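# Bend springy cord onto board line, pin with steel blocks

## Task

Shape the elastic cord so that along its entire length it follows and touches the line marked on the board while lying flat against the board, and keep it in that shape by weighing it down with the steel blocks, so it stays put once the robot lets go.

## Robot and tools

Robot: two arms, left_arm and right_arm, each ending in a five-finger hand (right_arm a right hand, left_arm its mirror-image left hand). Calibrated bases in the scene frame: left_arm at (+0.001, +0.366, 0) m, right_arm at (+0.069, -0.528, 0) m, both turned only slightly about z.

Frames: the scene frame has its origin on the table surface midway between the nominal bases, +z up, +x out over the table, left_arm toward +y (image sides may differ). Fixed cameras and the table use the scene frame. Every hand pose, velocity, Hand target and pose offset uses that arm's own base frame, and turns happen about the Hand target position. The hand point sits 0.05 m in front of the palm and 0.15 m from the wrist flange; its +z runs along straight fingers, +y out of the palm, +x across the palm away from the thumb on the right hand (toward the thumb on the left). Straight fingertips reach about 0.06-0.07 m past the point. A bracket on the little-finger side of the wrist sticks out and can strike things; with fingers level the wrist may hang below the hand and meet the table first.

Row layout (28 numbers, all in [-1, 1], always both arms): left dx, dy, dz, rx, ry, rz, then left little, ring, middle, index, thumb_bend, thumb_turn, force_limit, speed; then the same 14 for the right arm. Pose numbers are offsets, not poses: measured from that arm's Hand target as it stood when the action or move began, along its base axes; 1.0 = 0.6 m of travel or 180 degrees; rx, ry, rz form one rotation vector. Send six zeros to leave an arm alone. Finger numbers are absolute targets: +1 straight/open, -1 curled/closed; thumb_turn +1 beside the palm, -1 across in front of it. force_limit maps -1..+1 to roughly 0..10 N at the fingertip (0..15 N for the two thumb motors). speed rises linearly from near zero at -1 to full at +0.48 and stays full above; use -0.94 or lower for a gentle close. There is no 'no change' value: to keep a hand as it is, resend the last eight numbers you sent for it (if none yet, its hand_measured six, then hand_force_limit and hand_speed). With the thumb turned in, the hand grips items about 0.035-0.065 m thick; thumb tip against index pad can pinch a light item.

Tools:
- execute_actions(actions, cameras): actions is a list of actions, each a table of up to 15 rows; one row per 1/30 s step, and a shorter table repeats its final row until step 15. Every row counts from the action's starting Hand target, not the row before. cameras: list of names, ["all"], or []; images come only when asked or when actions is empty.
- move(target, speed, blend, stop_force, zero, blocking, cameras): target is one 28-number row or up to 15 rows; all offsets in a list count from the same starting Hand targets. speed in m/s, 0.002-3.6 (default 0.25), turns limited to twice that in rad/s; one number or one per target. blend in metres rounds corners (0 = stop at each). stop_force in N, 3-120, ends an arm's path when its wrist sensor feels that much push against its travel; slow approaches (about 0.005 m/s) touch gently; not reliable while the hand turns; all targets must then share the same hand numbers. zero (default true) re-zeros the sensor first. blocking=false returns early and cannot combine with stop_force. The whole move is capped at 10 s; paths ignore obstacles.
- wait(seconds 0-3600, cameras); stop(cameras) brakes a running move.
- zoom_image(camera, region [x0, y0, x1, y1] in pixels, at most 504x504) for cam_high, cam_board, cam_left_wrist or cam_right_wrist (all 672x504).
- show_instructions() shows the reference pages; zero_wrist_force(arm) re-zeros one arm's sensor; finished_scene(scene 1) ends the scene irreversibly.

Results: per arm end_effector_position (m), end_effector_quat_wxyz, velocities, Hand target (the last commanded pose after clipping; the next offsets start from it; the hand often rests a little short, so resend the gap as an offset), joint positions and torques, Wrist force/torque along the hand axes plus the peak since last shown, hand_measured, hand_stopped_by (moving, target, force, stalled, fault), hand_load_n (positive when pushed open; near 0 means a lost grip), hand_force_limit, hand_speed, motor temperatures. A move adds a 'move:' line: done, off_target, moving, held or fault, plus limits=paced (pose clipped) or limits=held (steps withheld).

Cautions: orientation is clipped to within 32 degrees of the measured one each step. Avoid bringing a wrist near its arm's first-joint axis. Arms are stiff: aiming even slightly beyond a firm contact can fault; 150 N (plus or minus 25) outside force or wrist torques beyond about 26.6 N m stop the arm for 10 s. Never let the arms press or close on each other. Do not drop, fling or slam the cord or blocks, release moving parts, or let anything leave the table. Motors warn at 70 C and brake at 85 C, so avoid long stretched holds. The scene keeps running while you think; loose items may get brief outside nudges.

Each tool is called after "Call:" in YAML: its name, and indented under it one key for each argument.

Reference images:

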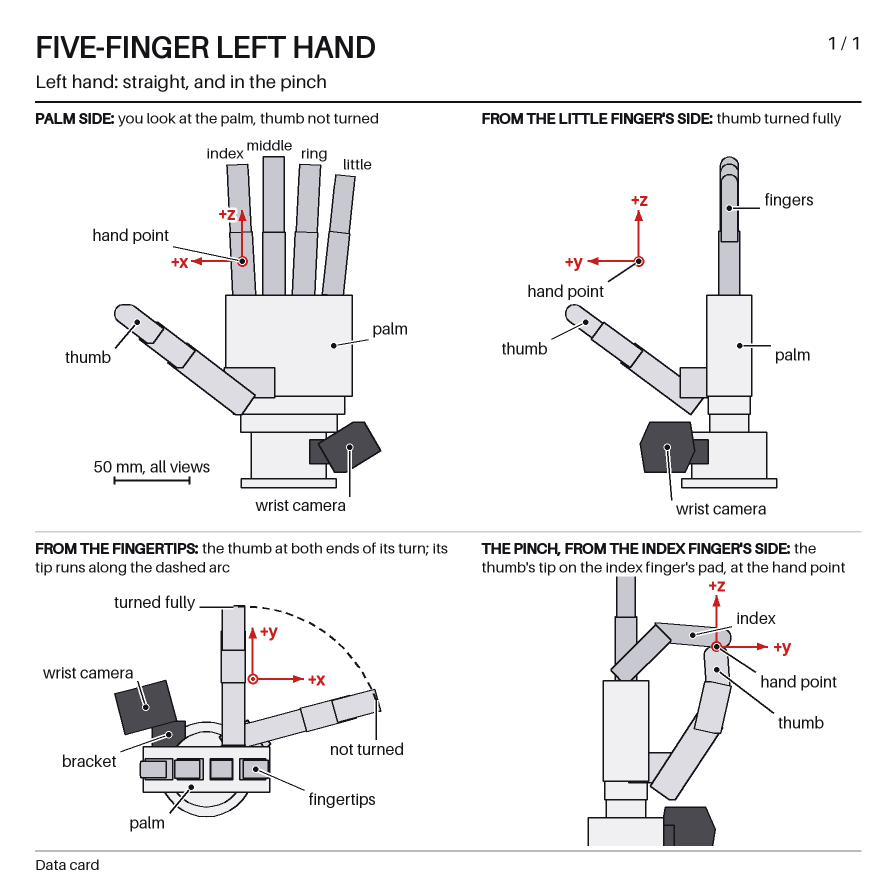

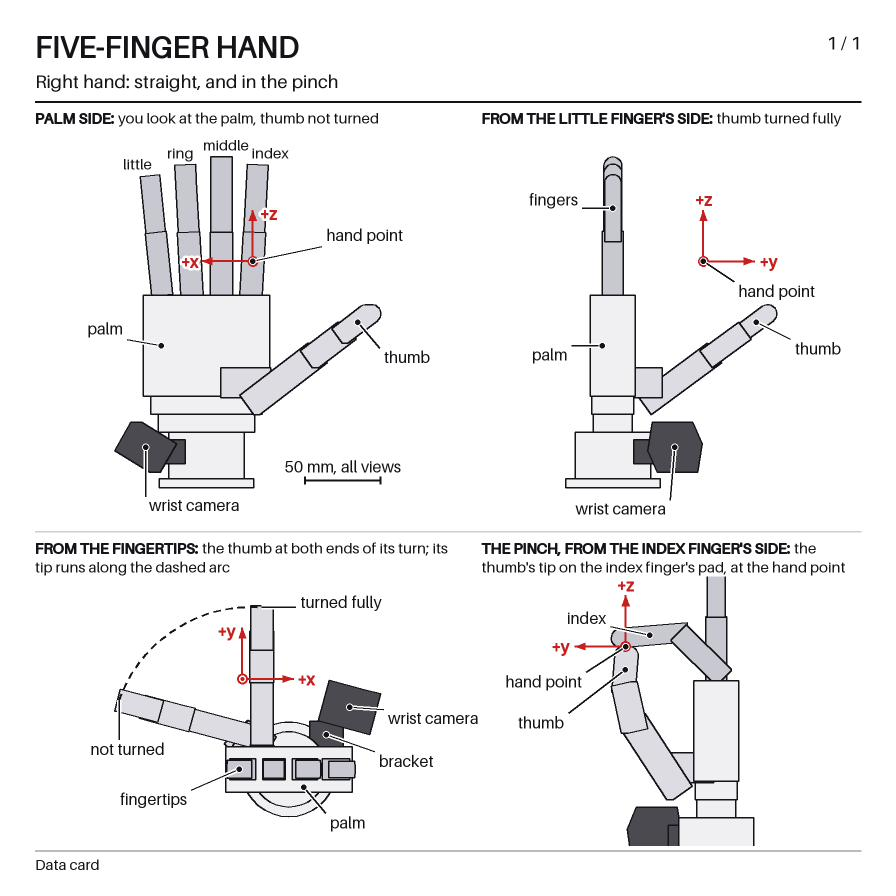

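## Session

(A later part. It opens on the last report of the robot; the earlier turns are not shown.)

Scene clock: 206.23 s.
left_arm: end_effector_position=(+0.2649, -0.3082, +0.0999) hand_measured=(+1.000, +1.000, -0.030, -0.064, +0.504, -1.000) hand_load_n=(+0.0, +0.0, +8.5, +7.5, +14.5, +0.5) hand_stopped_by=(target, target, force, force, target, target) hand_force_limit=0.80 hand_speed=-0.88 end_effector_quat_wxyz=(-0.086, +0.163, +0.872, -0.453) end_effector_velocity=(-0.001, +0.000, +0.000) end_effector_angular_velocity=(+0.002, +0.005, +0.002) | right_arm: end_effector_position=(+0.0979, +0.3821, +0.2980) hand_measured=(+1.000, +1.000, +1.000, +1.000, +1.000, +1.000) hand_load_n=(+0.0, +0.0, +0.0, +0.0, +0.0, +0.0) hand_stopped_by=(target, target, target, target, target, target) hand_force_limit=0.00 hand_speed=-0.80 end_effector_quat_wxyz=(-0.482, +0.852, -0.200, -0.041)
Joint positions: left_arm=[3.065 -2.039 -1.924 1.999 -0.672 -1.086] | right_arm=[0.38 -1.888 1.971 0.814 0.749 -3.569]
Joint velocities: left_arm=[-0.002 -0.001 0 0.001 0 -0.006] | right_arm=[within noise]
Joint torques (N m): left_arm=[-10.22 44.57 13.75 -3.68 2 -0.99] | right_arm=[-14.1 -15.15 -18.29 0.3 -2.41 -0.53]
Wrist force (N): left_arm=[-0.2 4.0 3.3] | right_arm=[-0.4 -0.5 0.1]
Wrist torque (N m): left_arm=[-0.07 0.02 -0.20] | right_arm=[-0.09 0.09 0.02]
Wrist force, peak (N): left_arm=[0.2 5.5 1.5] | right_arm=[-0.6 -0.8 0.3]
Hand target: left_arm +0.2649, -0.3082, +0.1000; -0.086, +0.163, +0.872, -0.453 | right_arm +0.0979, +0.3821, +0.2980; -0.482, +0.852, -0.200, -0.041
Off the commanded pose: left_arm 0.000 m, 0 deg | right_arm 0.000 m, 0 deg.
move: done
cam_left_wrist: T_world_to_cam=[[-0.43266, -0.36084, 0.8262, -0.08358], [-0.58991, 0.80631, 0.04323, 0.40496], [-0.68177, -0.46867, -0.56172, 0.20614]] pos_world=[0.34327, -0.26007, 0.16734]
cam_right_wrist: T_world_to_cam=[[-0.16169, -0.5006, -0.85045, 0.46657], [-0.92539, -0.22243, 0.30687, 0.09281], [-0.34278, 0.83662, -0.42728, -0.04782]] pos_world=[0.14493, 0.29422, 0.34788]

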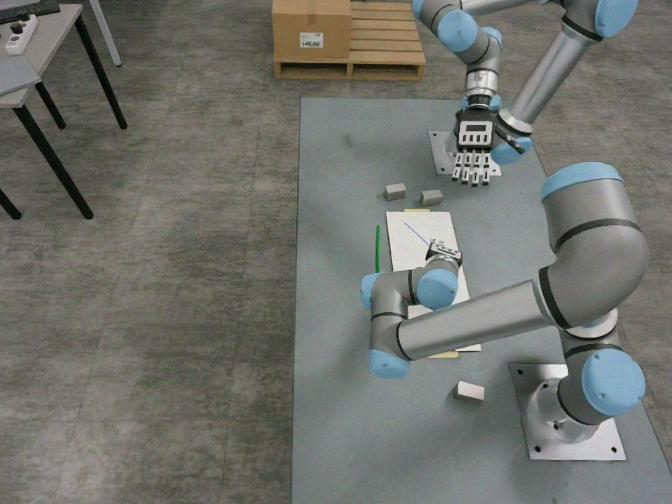

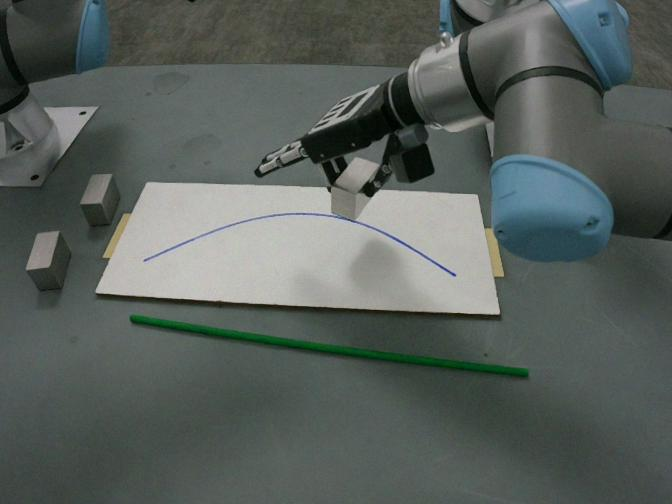

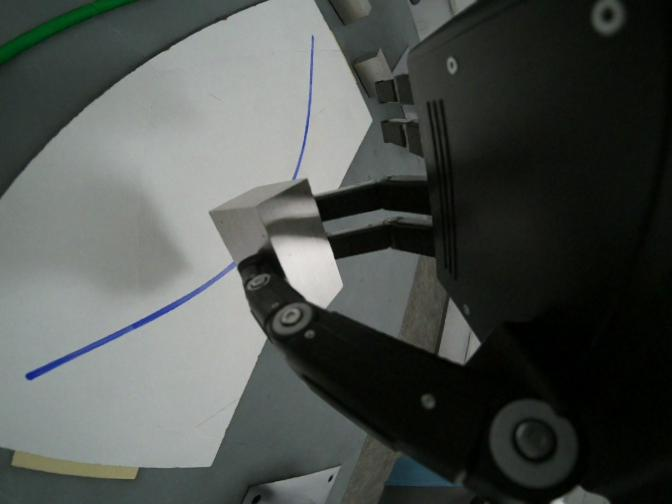

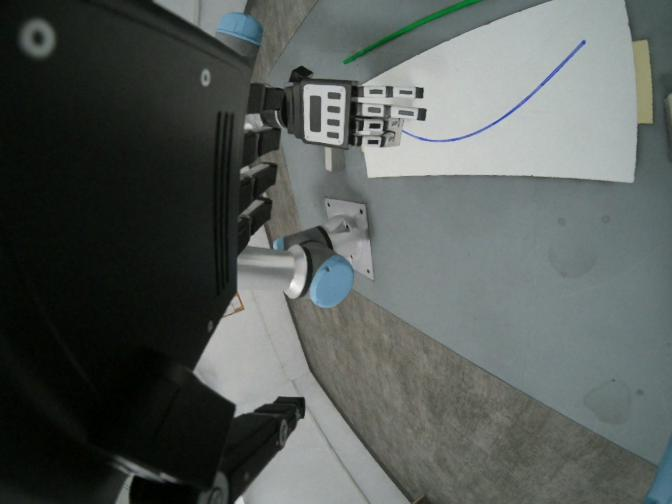

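Call:
move:
  target: [0,0,-0.083,0,0,0,1,1,-0.4,-0.4,0.5,-1,0.8,-0.88, 0,0,0,0,0,0,1,1,1,1,1,1,0,-0.8]
  speed: 0.1
  cameras: ["cam_board","cam_left_wrist"]

Call:
zoom_image:
  camera: "cam_board"
  region: [280, 180, 430, 292]

Call:
zoom_image:
  camera: "cam_left_wrist"
  region: [120, 160, 460, 420]

Scene clock: 208.37 s.
left_arm: end_effector_position=(+0.2648, -0.3082, +0.0502) hand_measured=(+1.000, +1.000, -0.030, -0.064, +0.504, -1.000) hand_load_n=(+0.0, -0.5, +8.5, +7.5, +14.5, +0.5) hand_stopped_by=(target, target, force, force, target, target) hand_force_limit=0.80 hand_speed=-0.88 end_effector_quat_wxyz=(-0.086, +0.163, +0.872, -0.453) | right_arm: end_effector_position=(+0.0979, +0.3821, +0.2980) hand_measured=(+1.000, +1.000, +1.000, +1.000, +1.000, +1.000) hand_load_n=(+0.0, +0.0, +0.0, +0.0, -0.5, +0.0) hand_stopped_by=(target, target, target, target, target, target) hand_force_limit=0.00 hand_speed=-0.80 end_effector_quat_wxyz=(-0.482, +0.852, -0.200, -0.041)
Joint positions: left_arm=[3.065 -2.135 -1.946 2.117 -0.672 -1.086] | right_arm=[0.38 -1.888 1.971 0.814 0.749 -3.569]
Joint torques (N m): left_arm=[-5.13 33.47 18.61 -3.07 2.26 -0.9] | right_arm=[-13.56 -14.82 -17.85 0.34 -2.14 0.38]
Wrist force (N): left_arm=[-0.2 4.3 3.4] | right_arm=[-0.2 -0.6 0.4]
Wrist torque (N m): left_arm=[-0.02 0.01 -0.20] | right_arm=[-0.11 0.05 0.02]
Wrist force, peak (N): left_arm=[0.0 6.0 4.3] | right_arm=[-0.7 -1.1 0.3]
Hand target: left_arm +0.2649, -0.3082, +0.0502; -0.086, +0.163, +0.872, -0.453 | right_arm +0.0979, +0.3821, +0.2980; -0.482, +0.852, -0.200, -0.041
Off the commanded pose: left_arm 0.000 m, 0 deg | right_arm 0.000 m, 0 deg.
move: done
cam_left_wrist: T_world_to_cam=[[-0.43263, -0.36087, 0.8262, -0.04254], [-0.58993, 0.8063, 0.04327, 0.40711], [-0.68177, -0.46868, -0.56172, 0.17822]] pos_world=[0.34327, -0.26007, 0.11764]

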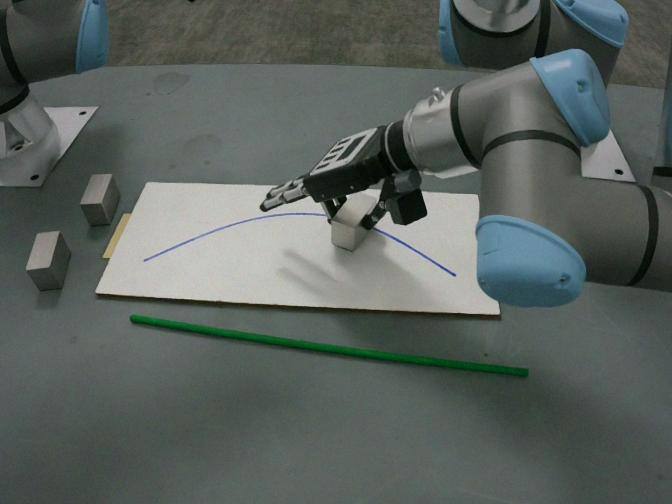

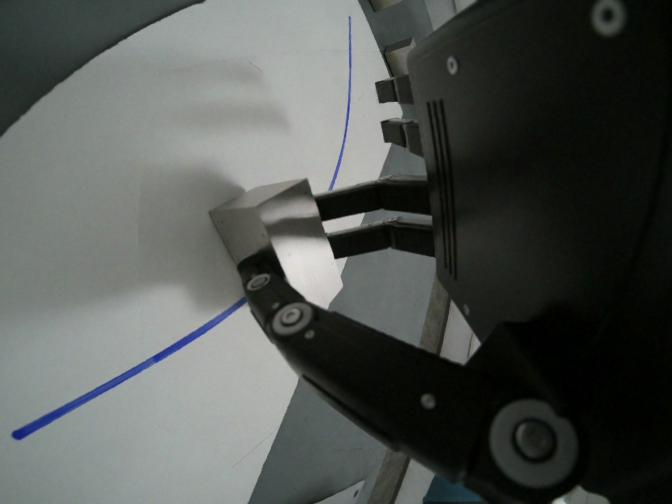

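Scaled by 3.360.

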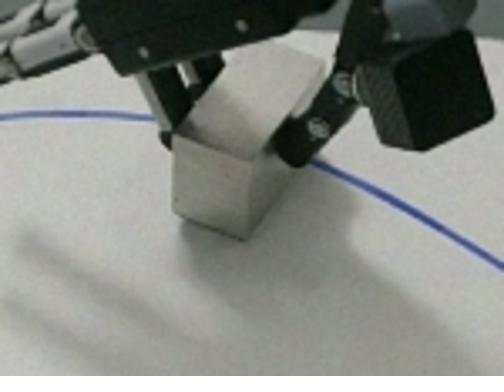

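Scaled by 1.482 from the camera's image (finer frame: 960x720).

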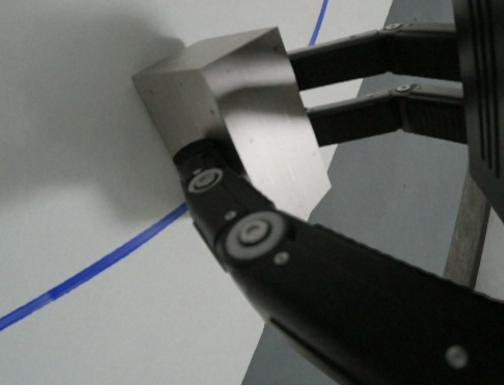

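Call:
move:
  target: [0.0142,-0.0052,0,0,0,0,1,1,-0.4,-0.4,0.5,-1,0.8,-0.88, 0,0,0,0,0,0,1,1,1,1,1,1,0,-0.8]
  speed: 0.05
  cameras: []

Call:
move:
  target: [0,0,-0.0167,0,0,0,1,1,-0.4,-0.4,0.5,-1,0.8,-0.88, 0,0,0,0,0,0,1,1,1,1,1,1,0,-0.8]
  speed: 0.01
  stop_force: 4
  cameras: ["cam_board","cam_left_wrist"]

Call:
zoom_image:
  camera: "cam_board"
  region: [280, 180, 430, 292]

Scene clock: 215.00 s.
left_arm: end_effector_position=(+0.2733, -0.3114, +0.0502) hand_measured=(+1.000, +1.000, -0.030, -0.064, +0.504, -1.000) hand_load_n=(+0.0, -0.5, +8.5, +7.5, +15.0, +1.0) hand_stopped_by=(target, target, force, force, target, target) hand_force_limit=0.80 hand_speed=-0.88 end_effector_quat_wxyz=(-0.086, +0.163, +0.872, -0.453) | right_arm: end_effector_position=(+0.0979, +0.3821, +0.2980) hand_measured=(+1.000, +1.000, +1.000, +1.000, +1.000, +1.000) hand_load_n=(+0.0, +0.0, +0.0, +0.0, +0.0, +0.0) hand_stopped_by=(target, target, target, target, target, target) hand_force_limit=0.00 hand_speed=-0.80 end_effector_quat_wxyz=(-0.482, +0.852, -0.200, -0.041)
Joint positions: left_arm=[3.058 -2.149 -1.916 2.108 -0.669 -1.096] | right_arm=[0.38 -1.888 1.971 0.814 0.749 -3.569]
Joint torques (N m): left_arm=[10.78 47.97 10.6 -0.87 0.05 1.06] | right_arm=[-12.9 -16 -18.34 0.26 -2 0.77]
Wrist force (N): left_arm=[-0.2 4.5 3.4] | right_arm=[-0.3 -0.5 0.4]
Wrist torque (N m): left_arm=[0.00 0.01 -0.13] | right_arm=[-0.10 0.07 0.02]
Wrist force, peak (N): left_arm=[-0.1 4.5 3.6] | right_arm=[-0.8 -0.6 0.3]
Hand target: left_arm +0.2734, -0.3113, +0.0502; -0.086, +0.163, +0.872, -0.453 | right_arm +0.0979, +0.3821, +0.2980; -0.482, +0.852, -0.200, -0.041
Off the commanded pose: left_arm 0.000 m, 0 deg | right_arm 0.000 m, 0 deg.
move: done

Scene clock: 216.27 s.
left_arm: end_effector_position=(+0.2734, -0.3113, +0.0465) hand_measured=(+1.000, +1.000, -0.030, -0.064, +0.504, -1.000) hand_load_n=(+0.0, +0.0, +9.5, +8.0, +14.0, +0.0) hand_stopped_by=(target, target, force, force, target, target) hand_force_limit=0.80 hand_speed=-0.88 end_effector_quat_wxyz=(-0.086, +0.163, +0.872, -0.453) | right_arm: end_effector_position=(+0.0979, +0.3821, +0.2980) hand_measured=(+1.000, +1.000, +1.000, +1.000, +1.000, +1.000) hand_load_n=(+0.0, +0.0, +0.0, +0.0, +0.0, -0.5) hand_stopped_by=(target, target, target, target, target, target) hand_force_limit=0.00 hand_speed=-0.80 end_effector_quat_wxyz=(-0.482, +0.852, -0.200, -0.041)
Joint positions: left_arm=[3.058 -2.156 -1.917 2.117 -0.669 -1.096] | right_arm=[0.38 -1.888 1.971 0.814 0.749 -3.569]
Joint torques (N m): left_arm=[9.39 47.94 15.07 -5.44 -0.12 1.15] | right_arm=[-13.52 -15.96 -17.68 0.34 -1.94 0.74]
Wrist force (N): left_arm=[-1.2 1.8 2.2] | right_arm=[-0.3 -0.5 0.2]
Wrist torque (N m): left_arm=[-0.02 0.04 -0.10] | right_arm=[-0.10 0.08 0.02]
Wrist force, peak (N): left_arm=[-1.6 -6.9 0.2] | right_arm=[-0.4 -0.7 0.5]
Hand target: left_arm +0.2734, -0.3113, +0.0465; -0.086, +0.163, +0.872, -0.453 (not the last commanded pose) | right_arm +0.0979, +0.3821, +0.2980; -0.482, +0.852, -0.200, -0.041
Off the commanded pose: left_arm 0.006 m, 0 deg | right_arm 0.000 m, 0 deg.
move: contact (left_arm)
cam_left_wrist: T_world_to_cam=[[-0.43286, -0.36073, 0.82614, -0.03683], [-0.58986, 0.80636, 0.04303, 0.41489], [-0.68168, -0.46868, -0.56182, 0.18042]] pos_world=[0.35177, -0.26327, 0.11394]

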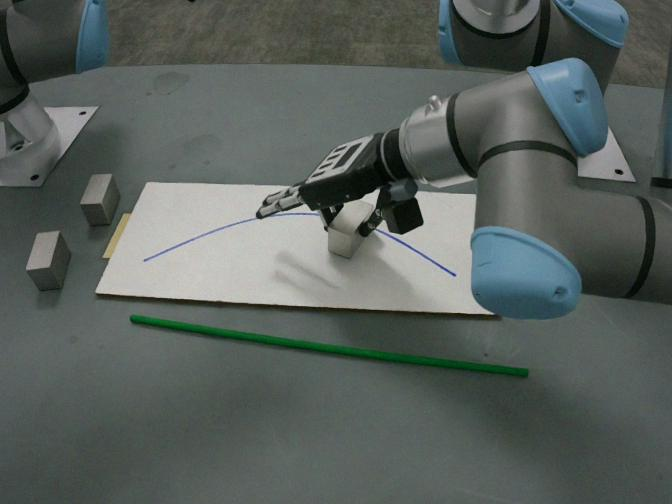

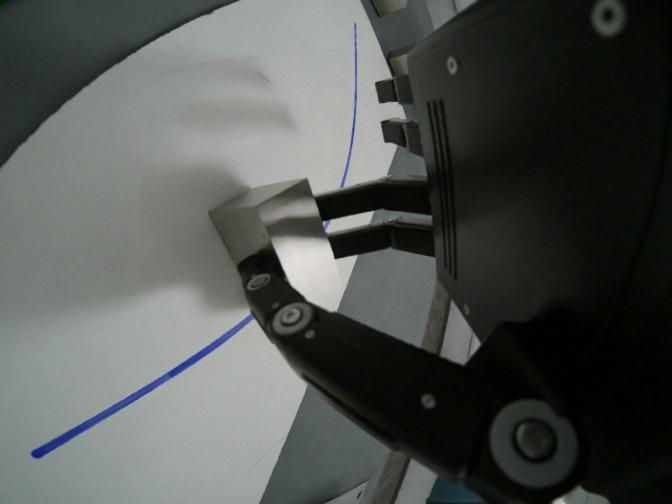

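Scaled by 3.360.

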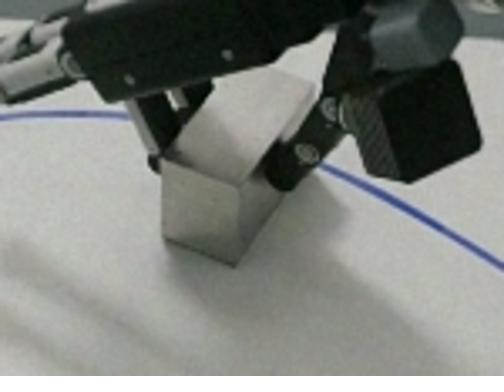

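Call:
zoom_image:
  camera: "cam_board"
  region: [300, 330, 360, 370]

Call:
move:
  target: [0,0,0.005,0,0,0,1,1,-0.4,-0.4,0.5,-1,0.8,-0.88, 0,0,0,0,0,0,1,1,1,1,1,1,0,-0.8]
  speed: 0.03
  cameras: []

Call:
move:
  target: [0.004,0.0004,0,0,0,0,1,1,-0.4,-0.4,0.5,-1,0.8,-0.88, 0,0,0,0,0,0,1,1,1,1,1,1,0,-0.8]
  speed: 0.03
  cameras: []

Call:
move:
  target: [0,0,-0.0102,0,0,0,1,1,-0.4,-0.4,0.5,-1,0.8,-0.88, 0,0,0,0,0,0,1,1,1,1,1,1,0,-0.8]
  speed: 0.006
  cameras: []

Call:
move:
  target: [0,0,0,0,0,0,1,1,0.2,0.2,0.5,-1,0.8,-0.7, 0,0,0,0,0,0,1,1,1,1,1,1,0,-0.8]
  speed: 0.006
  cameras: ["cam_board","cam_left_wrist"]

Call:
zoom_image:
  camera: "cam_board"
  region: [280, 180, 430, 292]

Scaled by 8.400.

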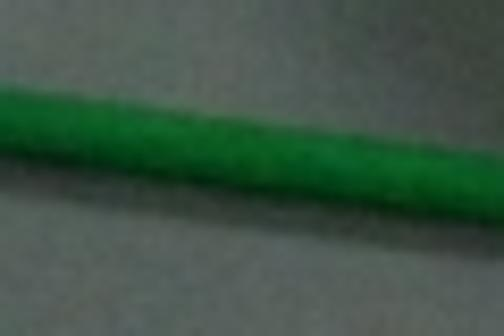

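Scene clock: 220.73 s.
left_arm: end_effector_position=(+0.2734, -0.3113, +0.0495) hand_measured=(+1.000, +1.000, -0.030, -0.064, +0.504, -1.000) hand_load_n=(+0.0, +0.0, +8.5, +7.5, +15.0, +0.5) hand_stopped_by=(target, target, force, force, target, target) hand_force_limit=0.80 hand_speed=-0.88 end_effector_quat_wxyz=(-0.086, +0.163, +0.872, -0.453) | right_arm: end_effector_position=(+0.0979, +0.3821, +0.2980) hand_measured=(+1.000, +1.000, +1.000, +1.000, +1.000, +1.000) hand_load_n=(+0.0, +0.0, +0.0, +0.0, +0.0, +0.0) hand_stopped_by=(target, target, target, target, target, target) hand_force_limit=0.00 hand_speed=-0.80 end_effector_quat_wxyz=(-0.482, +0.852, -0.200, -0.041)
Joint positions: left_arm=[3.058 -2.15 -1.916 2.11 -0.669 -1.096] | right_arm=[0.38 -1.888 1.971 0.814 0.749 -3.569]
Joint torques (N m): left_arm=[7 29.72 11.68 -1.07 0.15 0.85] | right_arm=[-13.73 -15.06 -17.47 0.39 -1.73 0.73]
Wrist force (N): left_arm=[0.1 4.3 3.3] | right_arm=[-0.4 -0.4 0.1]
Wrist torque (N m): left_arm=[0.00 -0.04 -0.10] | right_arm=[-0.07 0.09 0.02]
Wrist force, peak (N): left_arm=[0.0 5.3 3.7] | right_arm=[-0.7 -0.9 0.1]
Hand target: left_arm +0.2734, -0.3113, +0.0495; -0.086, +0.163, +0.872, -0.453 | right_arm +0.0979, +0.3821, +0.2980; -0.482, +0.852, -0.200, -0.041
Off the commanded pose: left_arm 0.000 m, 0 deg | right_arm 0.000 m, 0 deg.
move: done

Scene clock: 221.23 s.
left_arm: end_effector_position=(+0.2758, -0.3111, +0.0494) hand_measured=(+1.000, +1.000, -0.030, -0.064, +0.504, -1.000) hand_load_n=(+0.0, +0.0, +8.5, +7.5, +14.5, +0.5) hand_stopped_by=(target, target, force, force, target, target) hand_force_limit=0.80 hand_speed=-0.88 end_effector_quat_wxyz=(-0.086, +0.163, +0.872, -0.453) | right_arm: end_effector_position=(+0.0979, +0.3821, +0.2980) hand_measured=(+1.000, +1.000, +1.000, +1.000, +1.000, +1.000) hand_load_n=(+0.0, +0.0, +0.0, +0.0, +0.0, +0.0) hand_stopped_by=(target, target, target, target, target, target) hand_force_limit=0.00 hand_speed=-0.80 end_effector_quat_wxyz=(-0.482, +0.852, -0.200, -0.041)
Joint positions: left_arm=[3.06 -2.154 -1.909 2.106 -0.67 -1.094] | right_arm=[0.38 -1.888 1.971 0.814 0.749 -3.569]
Joint torques (N m): left_arm=[-3.88 48.42 4.37 -1.07 1.16 -0.83] | right_arm=[-13.57 -15.94 -16.98 0.19 -1.64 0.85]
Wrist force (N): left_arm=[-0.2 4.3 3.3] | right_arm=[-0.4 -0.6 0.2]
Wrist torque (N m): left_arm=[0.00 0.02 -0.20] | right_arm=[-0.10 0.09 0.01]
Wrist force, peak (N): left_arm=[0.0 4.8 3.5] | right_arm=[-0.3 -0.8 0.4]
Hand target: left_arm +0.2758, -0.3111, +0.0495; -0.086, +0.163, +0.872, -0.453 | right_arm +0.0979, +0.3821, +0.2980; -0.482, +0.852, -0.200, -0.041
Off the commanded pose: left_arm 0.000 m, 0 deg | right_arm 0.000 m, 0 deg.
move: done

Scene clock: 222.47 s.
left_arm: end_effector_position=(+0.2758, -0.3111, +0.0433) hand_measured=(+1.000, +1.000, -0.030, -0.064, +0.504, -1.000) hand_load_n=(+0.0, +0.0, +9.5, +9.0, +12.0, +0.0) hand_stopped_by=(target, target, force, force, target, target) hand_force_limit=0.80 hand_speed=-0.88 end_effector_quat_wxyz=(-0.086, +0.163, +0.872, -0.453) | right_arm: end_effector_position=(+0.0979, +0.3821, +0.2980) hand_measured=(+1.000, +1.000, +1.000, +1.000, +1.000, +1.000) hand_load_n=(+0.0, +0.0, +0.0, +0.0, +0.0, +0.0) hand_stopped_by=(target, target, target, target, target, target) hand_force_limit=0.00 hand_speed=-0.80 end_effector_quat_wxyz=(-0.482, +0.852, -0.200, -0.041)
Joint positions: left_arm=[3.06 -2.166 -1.911 2.12 -0.67 -1.094] | right_arm=[0.38 -1.888 1.971 0.814 0.749 -3.569]
Joint torques (N m): left_arm=[-9.09 34.86 4.39 0.48 -3.45 -1.02] | right_arm=[-13.4 -15.03 -17.82 0.32 -1.57 0.72]
Wrist force (N): left_arm=[0.1 -17.2 -3.2] | right_arm=[-0.3 -0.3 0.2]
Wrist torque (N m): left_arm=[-0.67 -0.14 0.11] | right_arm=[-0.07 0.07 0.03]
Wrist force, peak (N): left_arm=[0.1 -17.2 -3.2] | right_arm=[-0.5 -0.8 0.4]
Hand target: left_arm +0.2758, -0.3111, +0.0434; -0.086, +0.163, +0.872, -0.453 | right_arm +0.0979, +0.3821, +0.2980; -0.482, +0.852, -0.200, -0.041
Off the commanded pose: left_arm 0.000 m, 0 deg | right_arm 0.000 m, 0 deg.
move: done

Scene clock: 223.07 s.
left_arm: end_effector_position=(+0.2758, -0.3111, +0.0433) hand_measured=(+1.000, +1.000, +0.200, +0.200, +0.502, -1.000) hand_load_n=(+0.0, +0.0, +0.0, +0.0, +3.5, +0.0) hand_stopped_by=(target, target, target, target, target, target) hand_force_limit=0.80 hand_speed=-0.70 end_effector_quat_wxyz=(-0.086, +0.163, +0.872, -0.453) | right_arm: end_effector_position=(+0.0979, +0.3821, +0.2980) hand_measured=(+1.000, +1.000, +1.000, +1.000, +1.000, +1.000) hand_load_n=(+0.0, -0.5, +0.0, +0.0, +0.0, +0.0) hand_stopped_by=(target, target, target, target, target, target) hand_force_limit=0.00 hand_speed=-0.80 end_effector_quat_wxyz=(-0.482, +0.852, -0.200, -0.041)
Joint positions: left_arm=[3.06 -2.166 -1.911 2.12 -0.67 -1.094] | right_arm=[0.38 -1.888 1.971 0.814 0.749 -3.569]
Joint torques (N m): left_arm=[-8.91 47.26 7.63 -4.92 3.31 -0.9] | right_arm=[-13.64 -15.51 -18.18 0.34 -1.75 0.51]
Wrist force (N): left_arm=[0.0 1.1 -1.9] | right_arm=[-0.6 -0.5 0.3]
Wrist torque (N m): left_arm=[-0.14 -0.08 -0.13] | right_arm=[-0.09 0.11 0.01]
Wrist force, peak (N): left_arm=[0.1 -17.0 -3.2] | right_arm=[-0.2 -0.8 0.5]
Hand target: left_arm +0.2758, -0.3111, +0.0434; -0.086, +0.163, +0.872, -0.453 | right_arm +0.0979, +0.3821, +0.2980; -0.482, +0.852, -0.200, -0.041
Off the commanded pose: left_arm 0.000 m, 0 deg | right_arm 0.000 m, 0 deg.
move: done
cam_left_wrist: T_world_to_cam=[[-0.43286, -0.36073, 0.82614, -0.03316], [-0.58986, 0.80636, 0.04303, 0.41627], [-0.68168, -0.46868, -0.56182, 0.18041]] pos_world=[0.35417, -0.26307, 0.11084]

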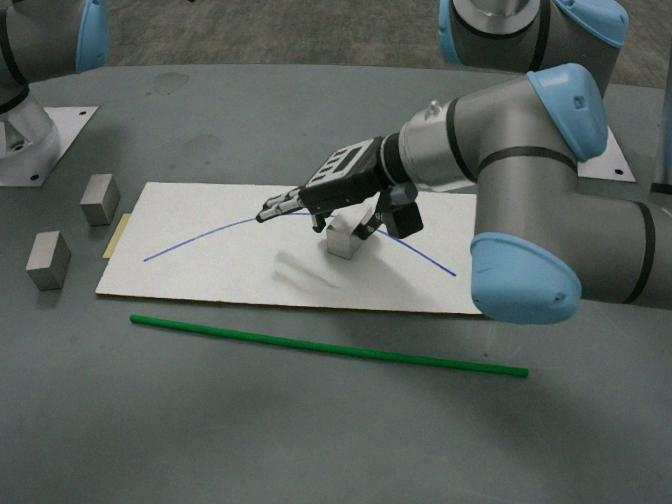

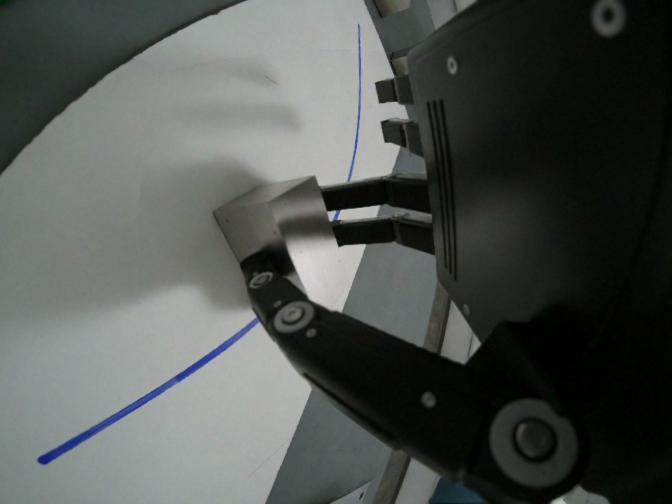

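Scaled by 3.360.

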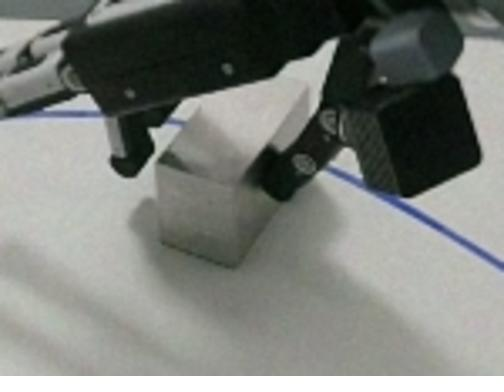

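Call:
move:
  target: [0,0,0,0,0,0,1,1,0.35,0.35,0.9,-1,0.8,-0.6, 0,0,0,0,0,0,1,1,1,1,1,1,0,-0.8]
  speed: 0.006
  cameras: []

Call:
move:
  target:
    - [0,0,0.1,0,0,0,1,1,0.35,0.35,0.9,-1,0.8,-0.6, 0,0,0,0,0,0,1,1,1,1,1,1,0,-0.8]
    - [0.0,0.15,0.15,0,0,0,1,1,0.35,0.35,0.9,-1,0.8,-0.6, 0,0,0,0,0,0,1,1,1,1,1,1,0,-0.8]
  speed: 0.15
  cameras: ["cam_board","cam_left_wrist"]

Call:
zoom_image:
  camera: "cam_board"
  region: [280, 180, 430, 292]

Scene clock: 226.57 s.
left_arm: end_effector_position=(+0.2758, -0.3111, +0.0434) hand_measured=(+1.000, +1.000, +0.350, +0.350, +0.900, -1.000) hand_load_n=(+0.0, +0.0, +0.0, +0.0, +0.0, +0.0) hand_stopped_by=(target, target, target, target, target, target) hand_force_limit=0.80 hand_speed=-0.60 end_effector_quat_wxyz=(-0.086, +0.163, +0.872, -0.453) | right_arm: end_effector_position=(+0.0979, +0.3821, +0.2980) hand_measured=(+1.000, +1.000, +1.000, +1.000, +1.000, +1.000) hand_load_n=(+0.0, +0.0, +0.0, +0.0, +0.0, -0.5) hand_stopped_by=(target, target, target, target, target, target) hand_force_limit=0.00 hand_speed=-0.80 end_effector_quat_wxyz=(-0.482, +0.852, -0.200, -0.041)
Joint positions: left_arm=[3.06 -2.166 -1.911 2.12 -0.67 -1.094] | right_arm=[0.38 -1.888 1.971 0.814 0.749 -3.569]
Joint torques (N m): left_arm=[-8.99 46.4 10.92 -3.64 0.37 -0.76] | right_arm=[-13.64 -15.61 -17.5 0.39 -1.31 0.64]
Wrist force (N): left_arm=[-0.1 -1.3 0.3] | right_arm=[-0.3 -0.5 0.0]
Wrist torque (N m): left_arm=[-0.28 -0.02 -0.11] | right_arm=[-0.08 0.08 0.02]
Wrist force, peak (N): left_arm=[0.0 1.2 -2.1] | right_arm=[-0.6 -0.8 0.4]
Hand target: left_arm +0.2758, -0.3111, +0.0434; -0.086, +0.163, +0.872, -0.453 | right_arm +0.0979, +0.3821, +0.2980; -0.482, +0.852, -0.200, -0.041
Off the commanded pose: left_arm 0.000 m, 0 deg | right_arm 0.000 m, 0 deg.
move: done

Scene clock: 228.40 s.
left_arm: end_effector_position=(+0.2758, -0.2212, +0.1333) hand_measured=(+1.000, +1.000, +0.350, +0.350, +0.900, -1.000) hand_load_n=(+0.0, +0.0, +0.0, +0.0, +0.0, +0.0) hand_stopped_by=(target, target, target, target, target, target) hand_force_limit=0.80 hand_speed=-0.60 end_effector_quat_wxyz=(-0.086, +0.163, +0.872, -0.453) end_effector_velocity=(+0.000, +0.001, +0.000) end_effector_angular_velocity=(+0.000, -0.003, -0.003) | right_arm: end_effector_position=(+0.0979, +0.3821, +0.2980) hand_measured=(+1.000, +1.000, +1.000, +1.000, +1.000, +1.000) hand_load_n=(+0.0, +0.0, -0.5, +0.0, +0.0, +0.0) hand_stopped_by=(target, target, target, target, target, target) hand_force_limit=0.00 hand_speed=-0.80 end_effector_quat_wxyz=(-0.482, +0.852, -0.200, -0.041)
Joint positions: left_arm=[3.307 -1.964 -2 1.763 -0.792 -0.769] | right_arm=[0.38 -1.888 1.971 0.814 0.749 -3.569]
Joint velocities: left_arm=[0.001 0 0 -0.001 -0.002 0.005] | right_arm=[within noise]
Joint torques (N m): left_arm=[11.49 28.21 15.42 -4.29 -0.77 0.91] | right_arm=[-13.67 -15.51 -18.73 0.34 -1.22 0.81]
Wrist force (N): left_arm=[0.4 -1.3 0.3] | right_arm=[-0.3 -0.5 0.2]
Wrist torque (N m): left_arm=[-0.28 -0.14 -0.01] | right_arm=[-0.10 0.08 0.02]
Wrist force, peak (N): left_arm=[-0.2 -2.7 -0.5] | right_arm=[-0.7 -0.6 0.4]
Hand target: left_arm +0.2758, -0.2211, +0.1334; -0.086, +0.163, +0.872, -0.453 | right_arm +0.0979, +0.3821, +0.2980; -0.482, +0.852, -0.200, -0.041
Off the commanded pose: left_arm 0.000 m, 0 deg | right_arm 0.000 m, 0 deg.
move: done
cam_left_wrist: T_world_to_cam=[[-0.43305, -0.3606, 0.8261, -0.07495], [-0.58986, 0.80637, 0.04278, 0.33988], [-0.68156, -0.46876, -0.5619, 0.27311]] pos_world=[0.35417, -0.17307, 0.20084]

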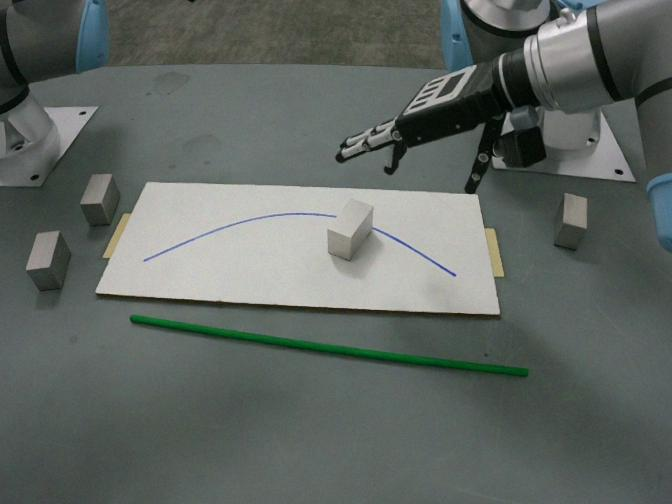

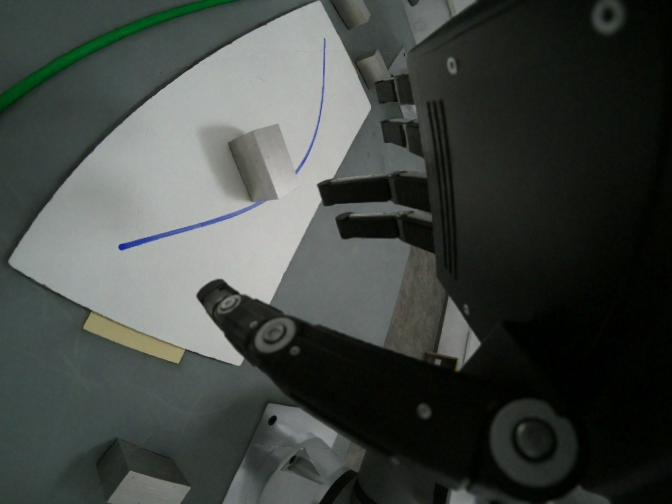

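Scaled by 3.360.

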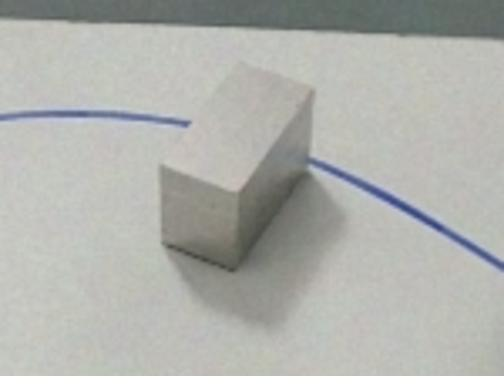

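Call:
move:
  target: [-0.078,0.3193,-0.022,0,0,0.03,1,1,0.35,0.35,0.9,-1,0.8,-0.6, 0,0,0,0,0,0,1,1,1,1,1,1,0,-0.8]
  speed: 0.15
  cameras: []

Call:
move:
  target: [0,0,0,0,0,0,1,1,0.35,0.35,0.9,-1,0.8,-0.6, 0.442,0.295,-0.297,-0.082,-0.041,-0.4286,1,1,0,0,0.6,-1,0,-0.4]
  speed: 0.15
  cameras: ["all"]

Scene clock: 249.77 s.
left_arm: end_effector_position=(+0.2290, -0.0296, +0.1202) hand_measured=(+1.000, +1.000, +0.350, +0.350, +0.900, -1.000) hand_load_n=(+0.0, +0.0, +0.0, +0.0, +0.0, +0.0) hand_stopped_by=(target, target, target, target, target, target) hand_force_limit=0.80 hand_speed=-0.60 end_effector_quat_wxyz=(-0.064, +0.122, +0.879, -0.457) | right_arm: end_effector_position=(+0.0979, +0.3821, +0.2980) hand_measured=(+1.000, +1.000, +1.000, +1.000, +1.000, +1.000) hand_load_n=(+0.0, -0.5, +0.0, +0.0, +0.0, +0.0) hand_stopped_by=(target, target, target, target, target, target) hand_force_limit=0.00 hand_speed=-0.80 end_effector_quat_wxyz=(-0.482, +0.852, -0.200, -0.041)
Joint positions: left_arm=[3.947 -1.923 -2.201 1.654 -1.177 -0.298] | right_arm=[0.38 -1.888 1.971 0.814 0.749 -3.569]
Joint torques (N m): left_arm=[8.27 35.78 17.4 -0.2 -1.53 0.79] | right_arm=[-13.52 -16.05 -17.94 0.25 -0.96 0.72]
Wrist force (N): left_arm=[0.3 -1.1 0.0] | right_arm=[-0.6 -0.8 0.3]
Wrist torque (N m): left_arm=[-0.31 -0.07 -0.02] | right_arm=[-0.14 0.12 0.00]
Wrist force, peak (N): left_arm=[-0.6 -2.1 1.2] | right_arm=[-0.3 -0.7 0.9]
Hand target: left_arm +0.2290, -0.0295, +0.1202; -0.064, +0.122, +0.879, -0.456 | right_arm +0.0979, +0.3821, +0.2980; -0.482, +0.852, -0.200, -0.041
Off the commanded pose: left_arm 0.000 m, 0 deg | right_arm 0.000 m, 0 deg.
move: done

Scene clock: 254.83 s.
left_arm: end_effector_position=(+0.2290, -0.0295, +0.1202) hand_measured=(+1.000, +1.000, +0.350, +0.350, +0.900, -1.000) hand_load_n=(+0.0, +0.0, +0.0, +0.0, +0.0, +0.0) hand_stopped_by=(target, target, target, target, target, target) hand_force_limit=0.80 hand_speed=-0.60 end_effector_quat_wxyz=(-0.064, +0.122, +0.879, -0.456) | right_arm: end_effector_position=(+0.3629, +0.5592, +0.1198) hand_measured=(+1.000, +1.000, +0.000, +0.000, +0.600, -1.000) hand_load_n=(+0.0, +0.0, +0.0, +0.0, +0.0, +0.5) hand_stopped_by=(target, target, target, target, target, target) hand_force_limit=0.00 hand_speed=-0.40 end_effector_quat_wxyz=(+0.308, -0.594, +0.660, -0.342)
Joint positions: left_arm=[3.947 -1.923 -2.201 1.654 -1.178 -0.298] | right_arm=[1.002 -0.869 1.182 0.693 2.391 -2.284]
Joint torques (N m): left_arm=[10.41 35.59 16.4 -0.59 -1.13 0.7] | right_arm=[-11.27 -35.66 -25.01 2.38 2.3 0.99]
Wrist force (N): left_arm=[0.3 -1.0 0.3] | right_arm=[-0.2 0.1 0.3]
Wrist torque (N m): left_arm=[-0.31 -0.07 -0.02] | right_arm=[-0.03 0.06 0.14]
Wrist force, peak (N): left_arm=[0.6 -1.4 0.2] | right_arm=[-0.8 0.3 0.9]
Hand target: left_arm +0.2290, -0.0295, +0.1202; -0.064, +0.122, +0.879, -0.456 | right_arm +0.3631, +0.5591, +0.1198; +0.308, -0.593, +0.660, -0.342
Off the commanded pose: left_arm 0.000 m, 0 deg | right_arm 0.000 m, 0 deg.
move: done
cam_left_wrist: T_world_to_cam=[[-0.39698, -0.39989, 0.82613, -0.02463], [-0.66313, 0.74726, 0.04305, 0.1733], [-0.63455, -0.53075, -0.56183, 0.31105]] pos_world=[0.30252, 0.02574, 0.18764]
cam_right_wrist: T_world_to_cam=[[-0.57065, -0.16622, -0.80419, 0.40255], [-0.40427, 0.90928, 0.09892, -0.36494], [0.71479, 0.38156, -0.58608, -0.29162]] pos_world=[0.29063, 0.51002, 0.18892]

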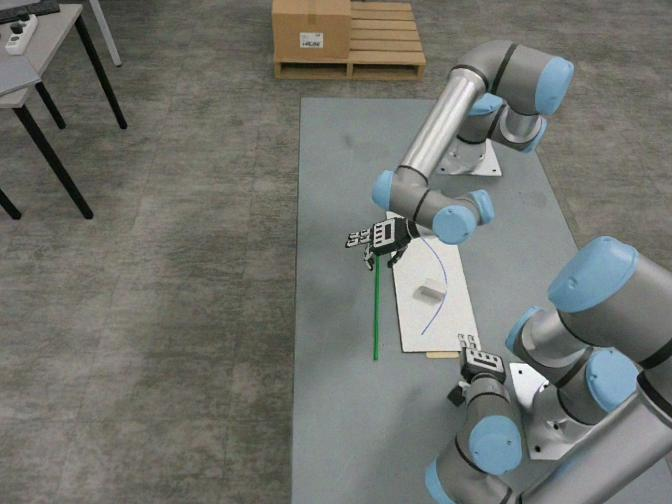

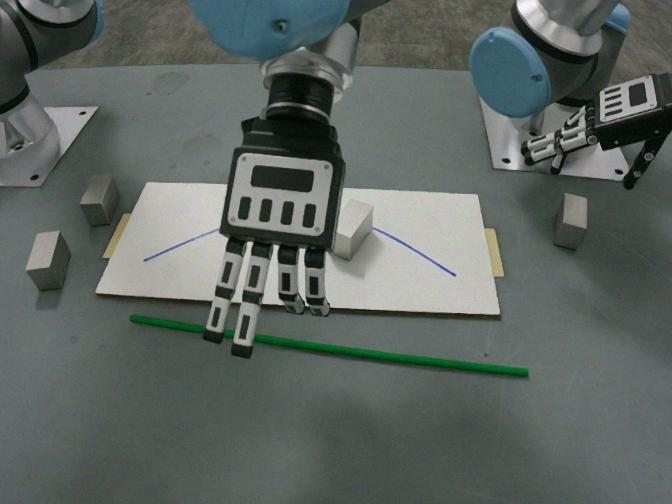

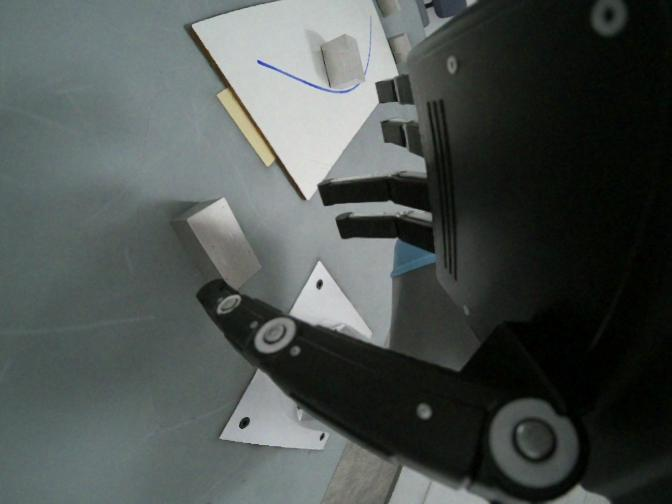

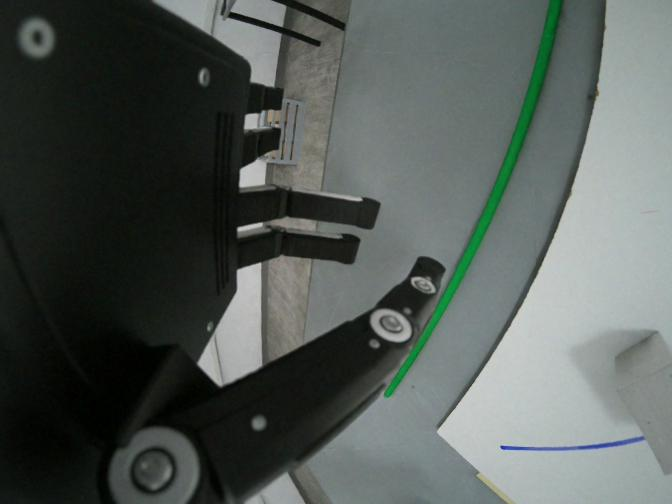

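Call:
move:
  target: [0,0,0,0,0,0,1,1,0.35,0.35,0.9,-1,0.8,-0.6, 0,0,-0.1163,0,0,0,1,1,0,0,0.6,-1,0,-0.4]
  speed: 0.12
  cameras: ["cam_board","cam_right_wrist"]

Call:
zoom_image:
  camera: "cam_board"
  region: [220, 200, 420, 400]

Call:
zoom_image:
  camera: "cam_right_wrist"
  region: [230, 150, 570, 410]

Scene clock: 266.90 s.
left_arm: end_effector_position=(+0.2290, -0.0295, +0.1202) hand_measured=(+1.000, +1.000, +0.350, +0.350, +0.900, -1.000) hand_load_n=(+0.0, +0.0, +0.0, +0.0, +0.0, +0.0) hand_stopped_by=(target, target, target, target, target, target) hand_force_limit=0.80 hand_speed=-0.60 end_effector_quat_wxyz=(-0.064, +0.122, +0.879, -0.456) | right_arm: end_effector_position=(+0.3631, +0.5591, +0.0500) hand_measured=(+1.000, +1.000, +0.000, +0.000, +0.600, -1.000) hand_load_n=(+0.0, +0.0, +0.0, +0.0, +0.0, +0.0) hand_stopped_by=(target, target, target, target, target, target) hand_force_limit=0.00 hand_speed=-0.40 end_effector_quat_wxyz=(+0.308, -0.593, +0.660, -0.342)
Joint positions: left_arm=[3.947 -1.923 -2.201 1.654 -1.178 -0.298] | right_arm=[1.002 -0.804 1.257 0.553 2.391 -2.284]
Joint torques (N m): left_arm=[9.55 35.36 16.5 -0.93 -1.05 0.51] | right_arm=[-8.55 -49.45 -19.19 0.22 -0.66 -1.03]
Wrist force (N): left_arm=[0.6 -1.2 0.1] | right_arm=[-0.1 0.0 0.2]
Wrist torque (N m): left_arm=[-0.33 -0.12 0.00] | right_arm=[-0.07 0.04 0.08]
Wrist force, peak (N): left_arm=[0.9 -1.3 -0.2] | right_arm=[0.1 1.3 1.0]
Hand target: left_arm +0.2290, -0.0295, +0.1202; -0.064, +0.122, +0.879, -0.456 | right_arm +0.3631, +0.5591, +0.0500; +0.308, -0.593, +0.660, -0.342
Off the commanded pose: left_arm 0.000 m, 0 deg | right_arm 0.000 m, 0 deg.
move: done
cam_right_wrist: T_world_to_cam=[[-0.57073, -0.16615, -0.80416, 0.34644], [-0.40382, 0.9095, 0.09868, -0.35812], [0.71498, 0.38105, -0.58617, -0.33235]] pos_world=[0.29073, 0.50992, 0.11912]

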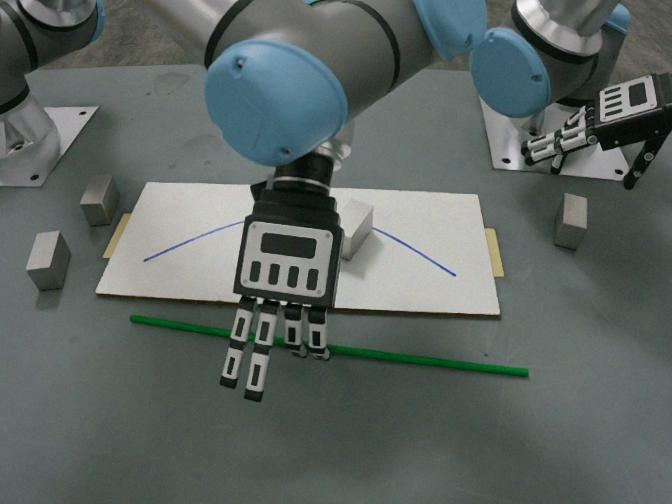

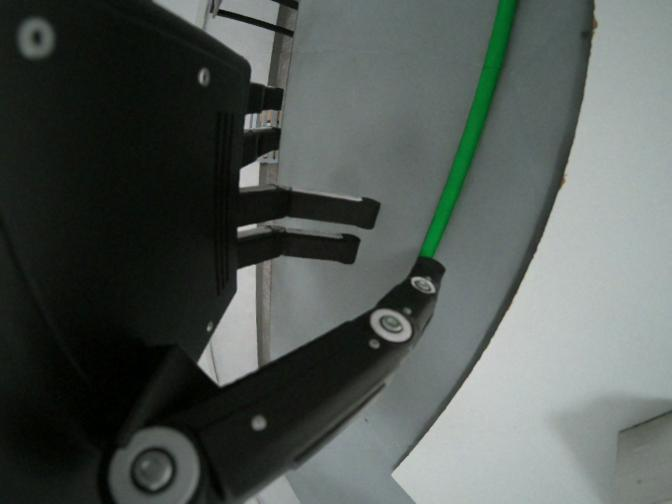

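Scaled by 2.520.

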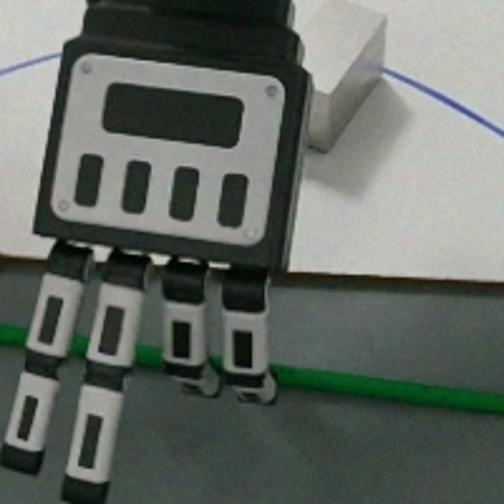

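Scaled by 1.482 from the camera's image (finer frame: 960x720).

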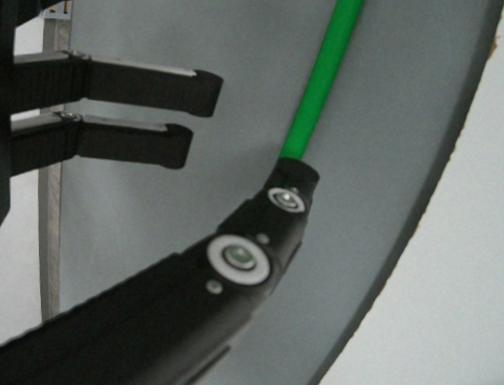

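Call:
move:
  target: [0,0,0,0,0,0,1,1,0.35,0.35,0.9,-1,0.8,-0.6, -0.0083,0.0009,-0.0467,0,0,0,1,1,0,0,0.6,-1,0,-0.4]
  speed: 0.03
  stop_force: 4
  cameras: ["cam_board","cam_right_wrist"]

Call:
zoom_image:
  camera: "cam_board"
  region: [260, 280, 380, 400]

Call:
zoom_image:
  camera: "cam_right_wrist"
  region: [230, 150, 570, 410]

Scene clock: 275.30 s.
left_arm: end_effector_position=(+0.2290, -0.0295, +0.1202) hand_measured=(+1.000, +1.000, +0.350, +0.350, +0.900, -1.000) hand_load_n=(+0.0, +0.0, +0.0, +0.0, +0.0, +0.0) hand_stopped_by=(target, target, target, target, target, target) hand_force_limit=0.80 hand_speed=-0.60 end_effector_quat_wxyz=(-0.064, +0.122, +0.879, -0.456) | right_arm: end_effector_position=(+0.3582, +0.5596, +0.0227) hand_measured=(+1.000, +1.000, +0.000, +0.000, +0.600, -1.000) hand_load_n=(+0.0, +0.0, +0.0, +0.0, +0.5, +0.0) hand_stopped_by=(target, target, target, target, target, target) hand_force_limit=0.00 hand_speed=-0.40 end_effector_quat_wxyz=(+0.308, -0.593, +0.660, -0.342)
Joint positions: left_arm=[3.947 -1.923 -2.201 1.654 -1.178 -0.298] | right_arm=[1.01 -0.774 1.282 0.505 2.395 -2.274]
Joint torques (N m): left_arm=[10.04 35.32 15.93 -1.35 -0.66 0.12] | right_arm=[-13.76 -55.62 -23.14 0.33 -1.13 -1.53]
Wrist force (N): left_arm=[0.6 -1.0 0.0] | right_arm=[0.1 -2.8 -1.0]
Wrist torque (N m): left_arm=[-0.30 -0.12 -0.01] | right_arm=[0.04 0.04 -0.08]
Wrist force, peak (N): left_arm=[0.7 -1.5 0.4] | right_arm=[-0.3 -15.7 -5.9]
Hand target: left_arm +0.2290, -0.0295, +0.1202; -0.064, +0.122, +0.879, -0.456 | right_arm +0.3582, +0.5596, +0.0227; +0.308, -0.593, +0.660, -0.342 (not the last commanded pose)
Off the commanded pose: left_arm 0.000 m, 0 deg | right_arm 0.001 m, 0 deg.
move: contact (right_arm)
cam_right_wrist: T_world_to_cam=[[-0.57069, -0.16604, -0.8042, 0.32165], [-0.40385, 0.90948, 0.09881, -0.35793], [0.715, 0.38116, -0.58608, -0.3452]] pos_world=[0.28583, 0.51052, 0.09172]

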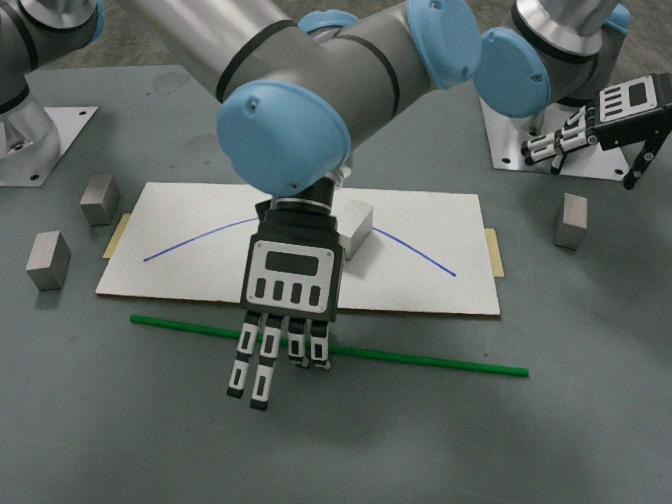

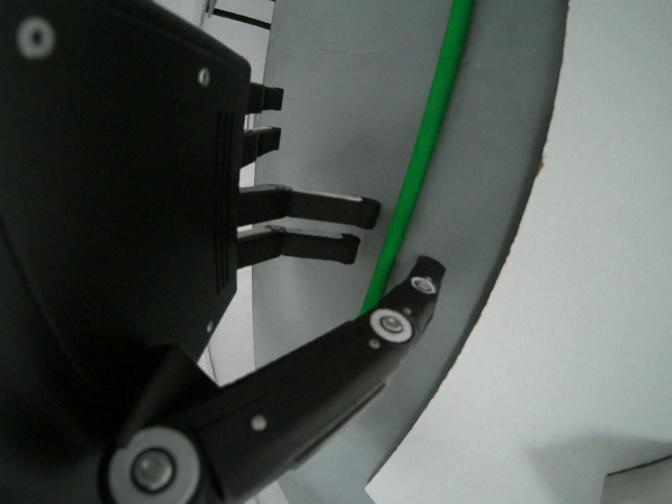

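Scaled by 4.200.

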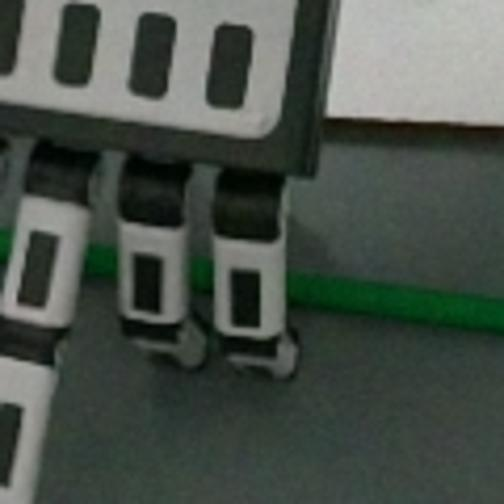

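Scaled by 1.482 from the camera's image (finer frame: 960x720).

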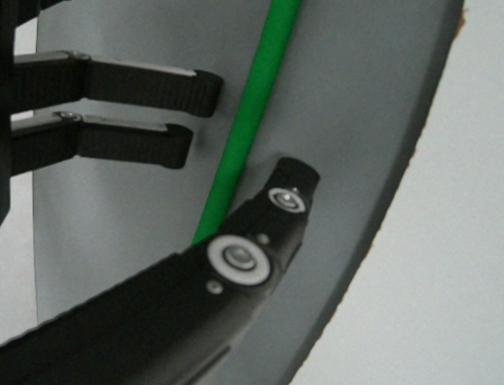

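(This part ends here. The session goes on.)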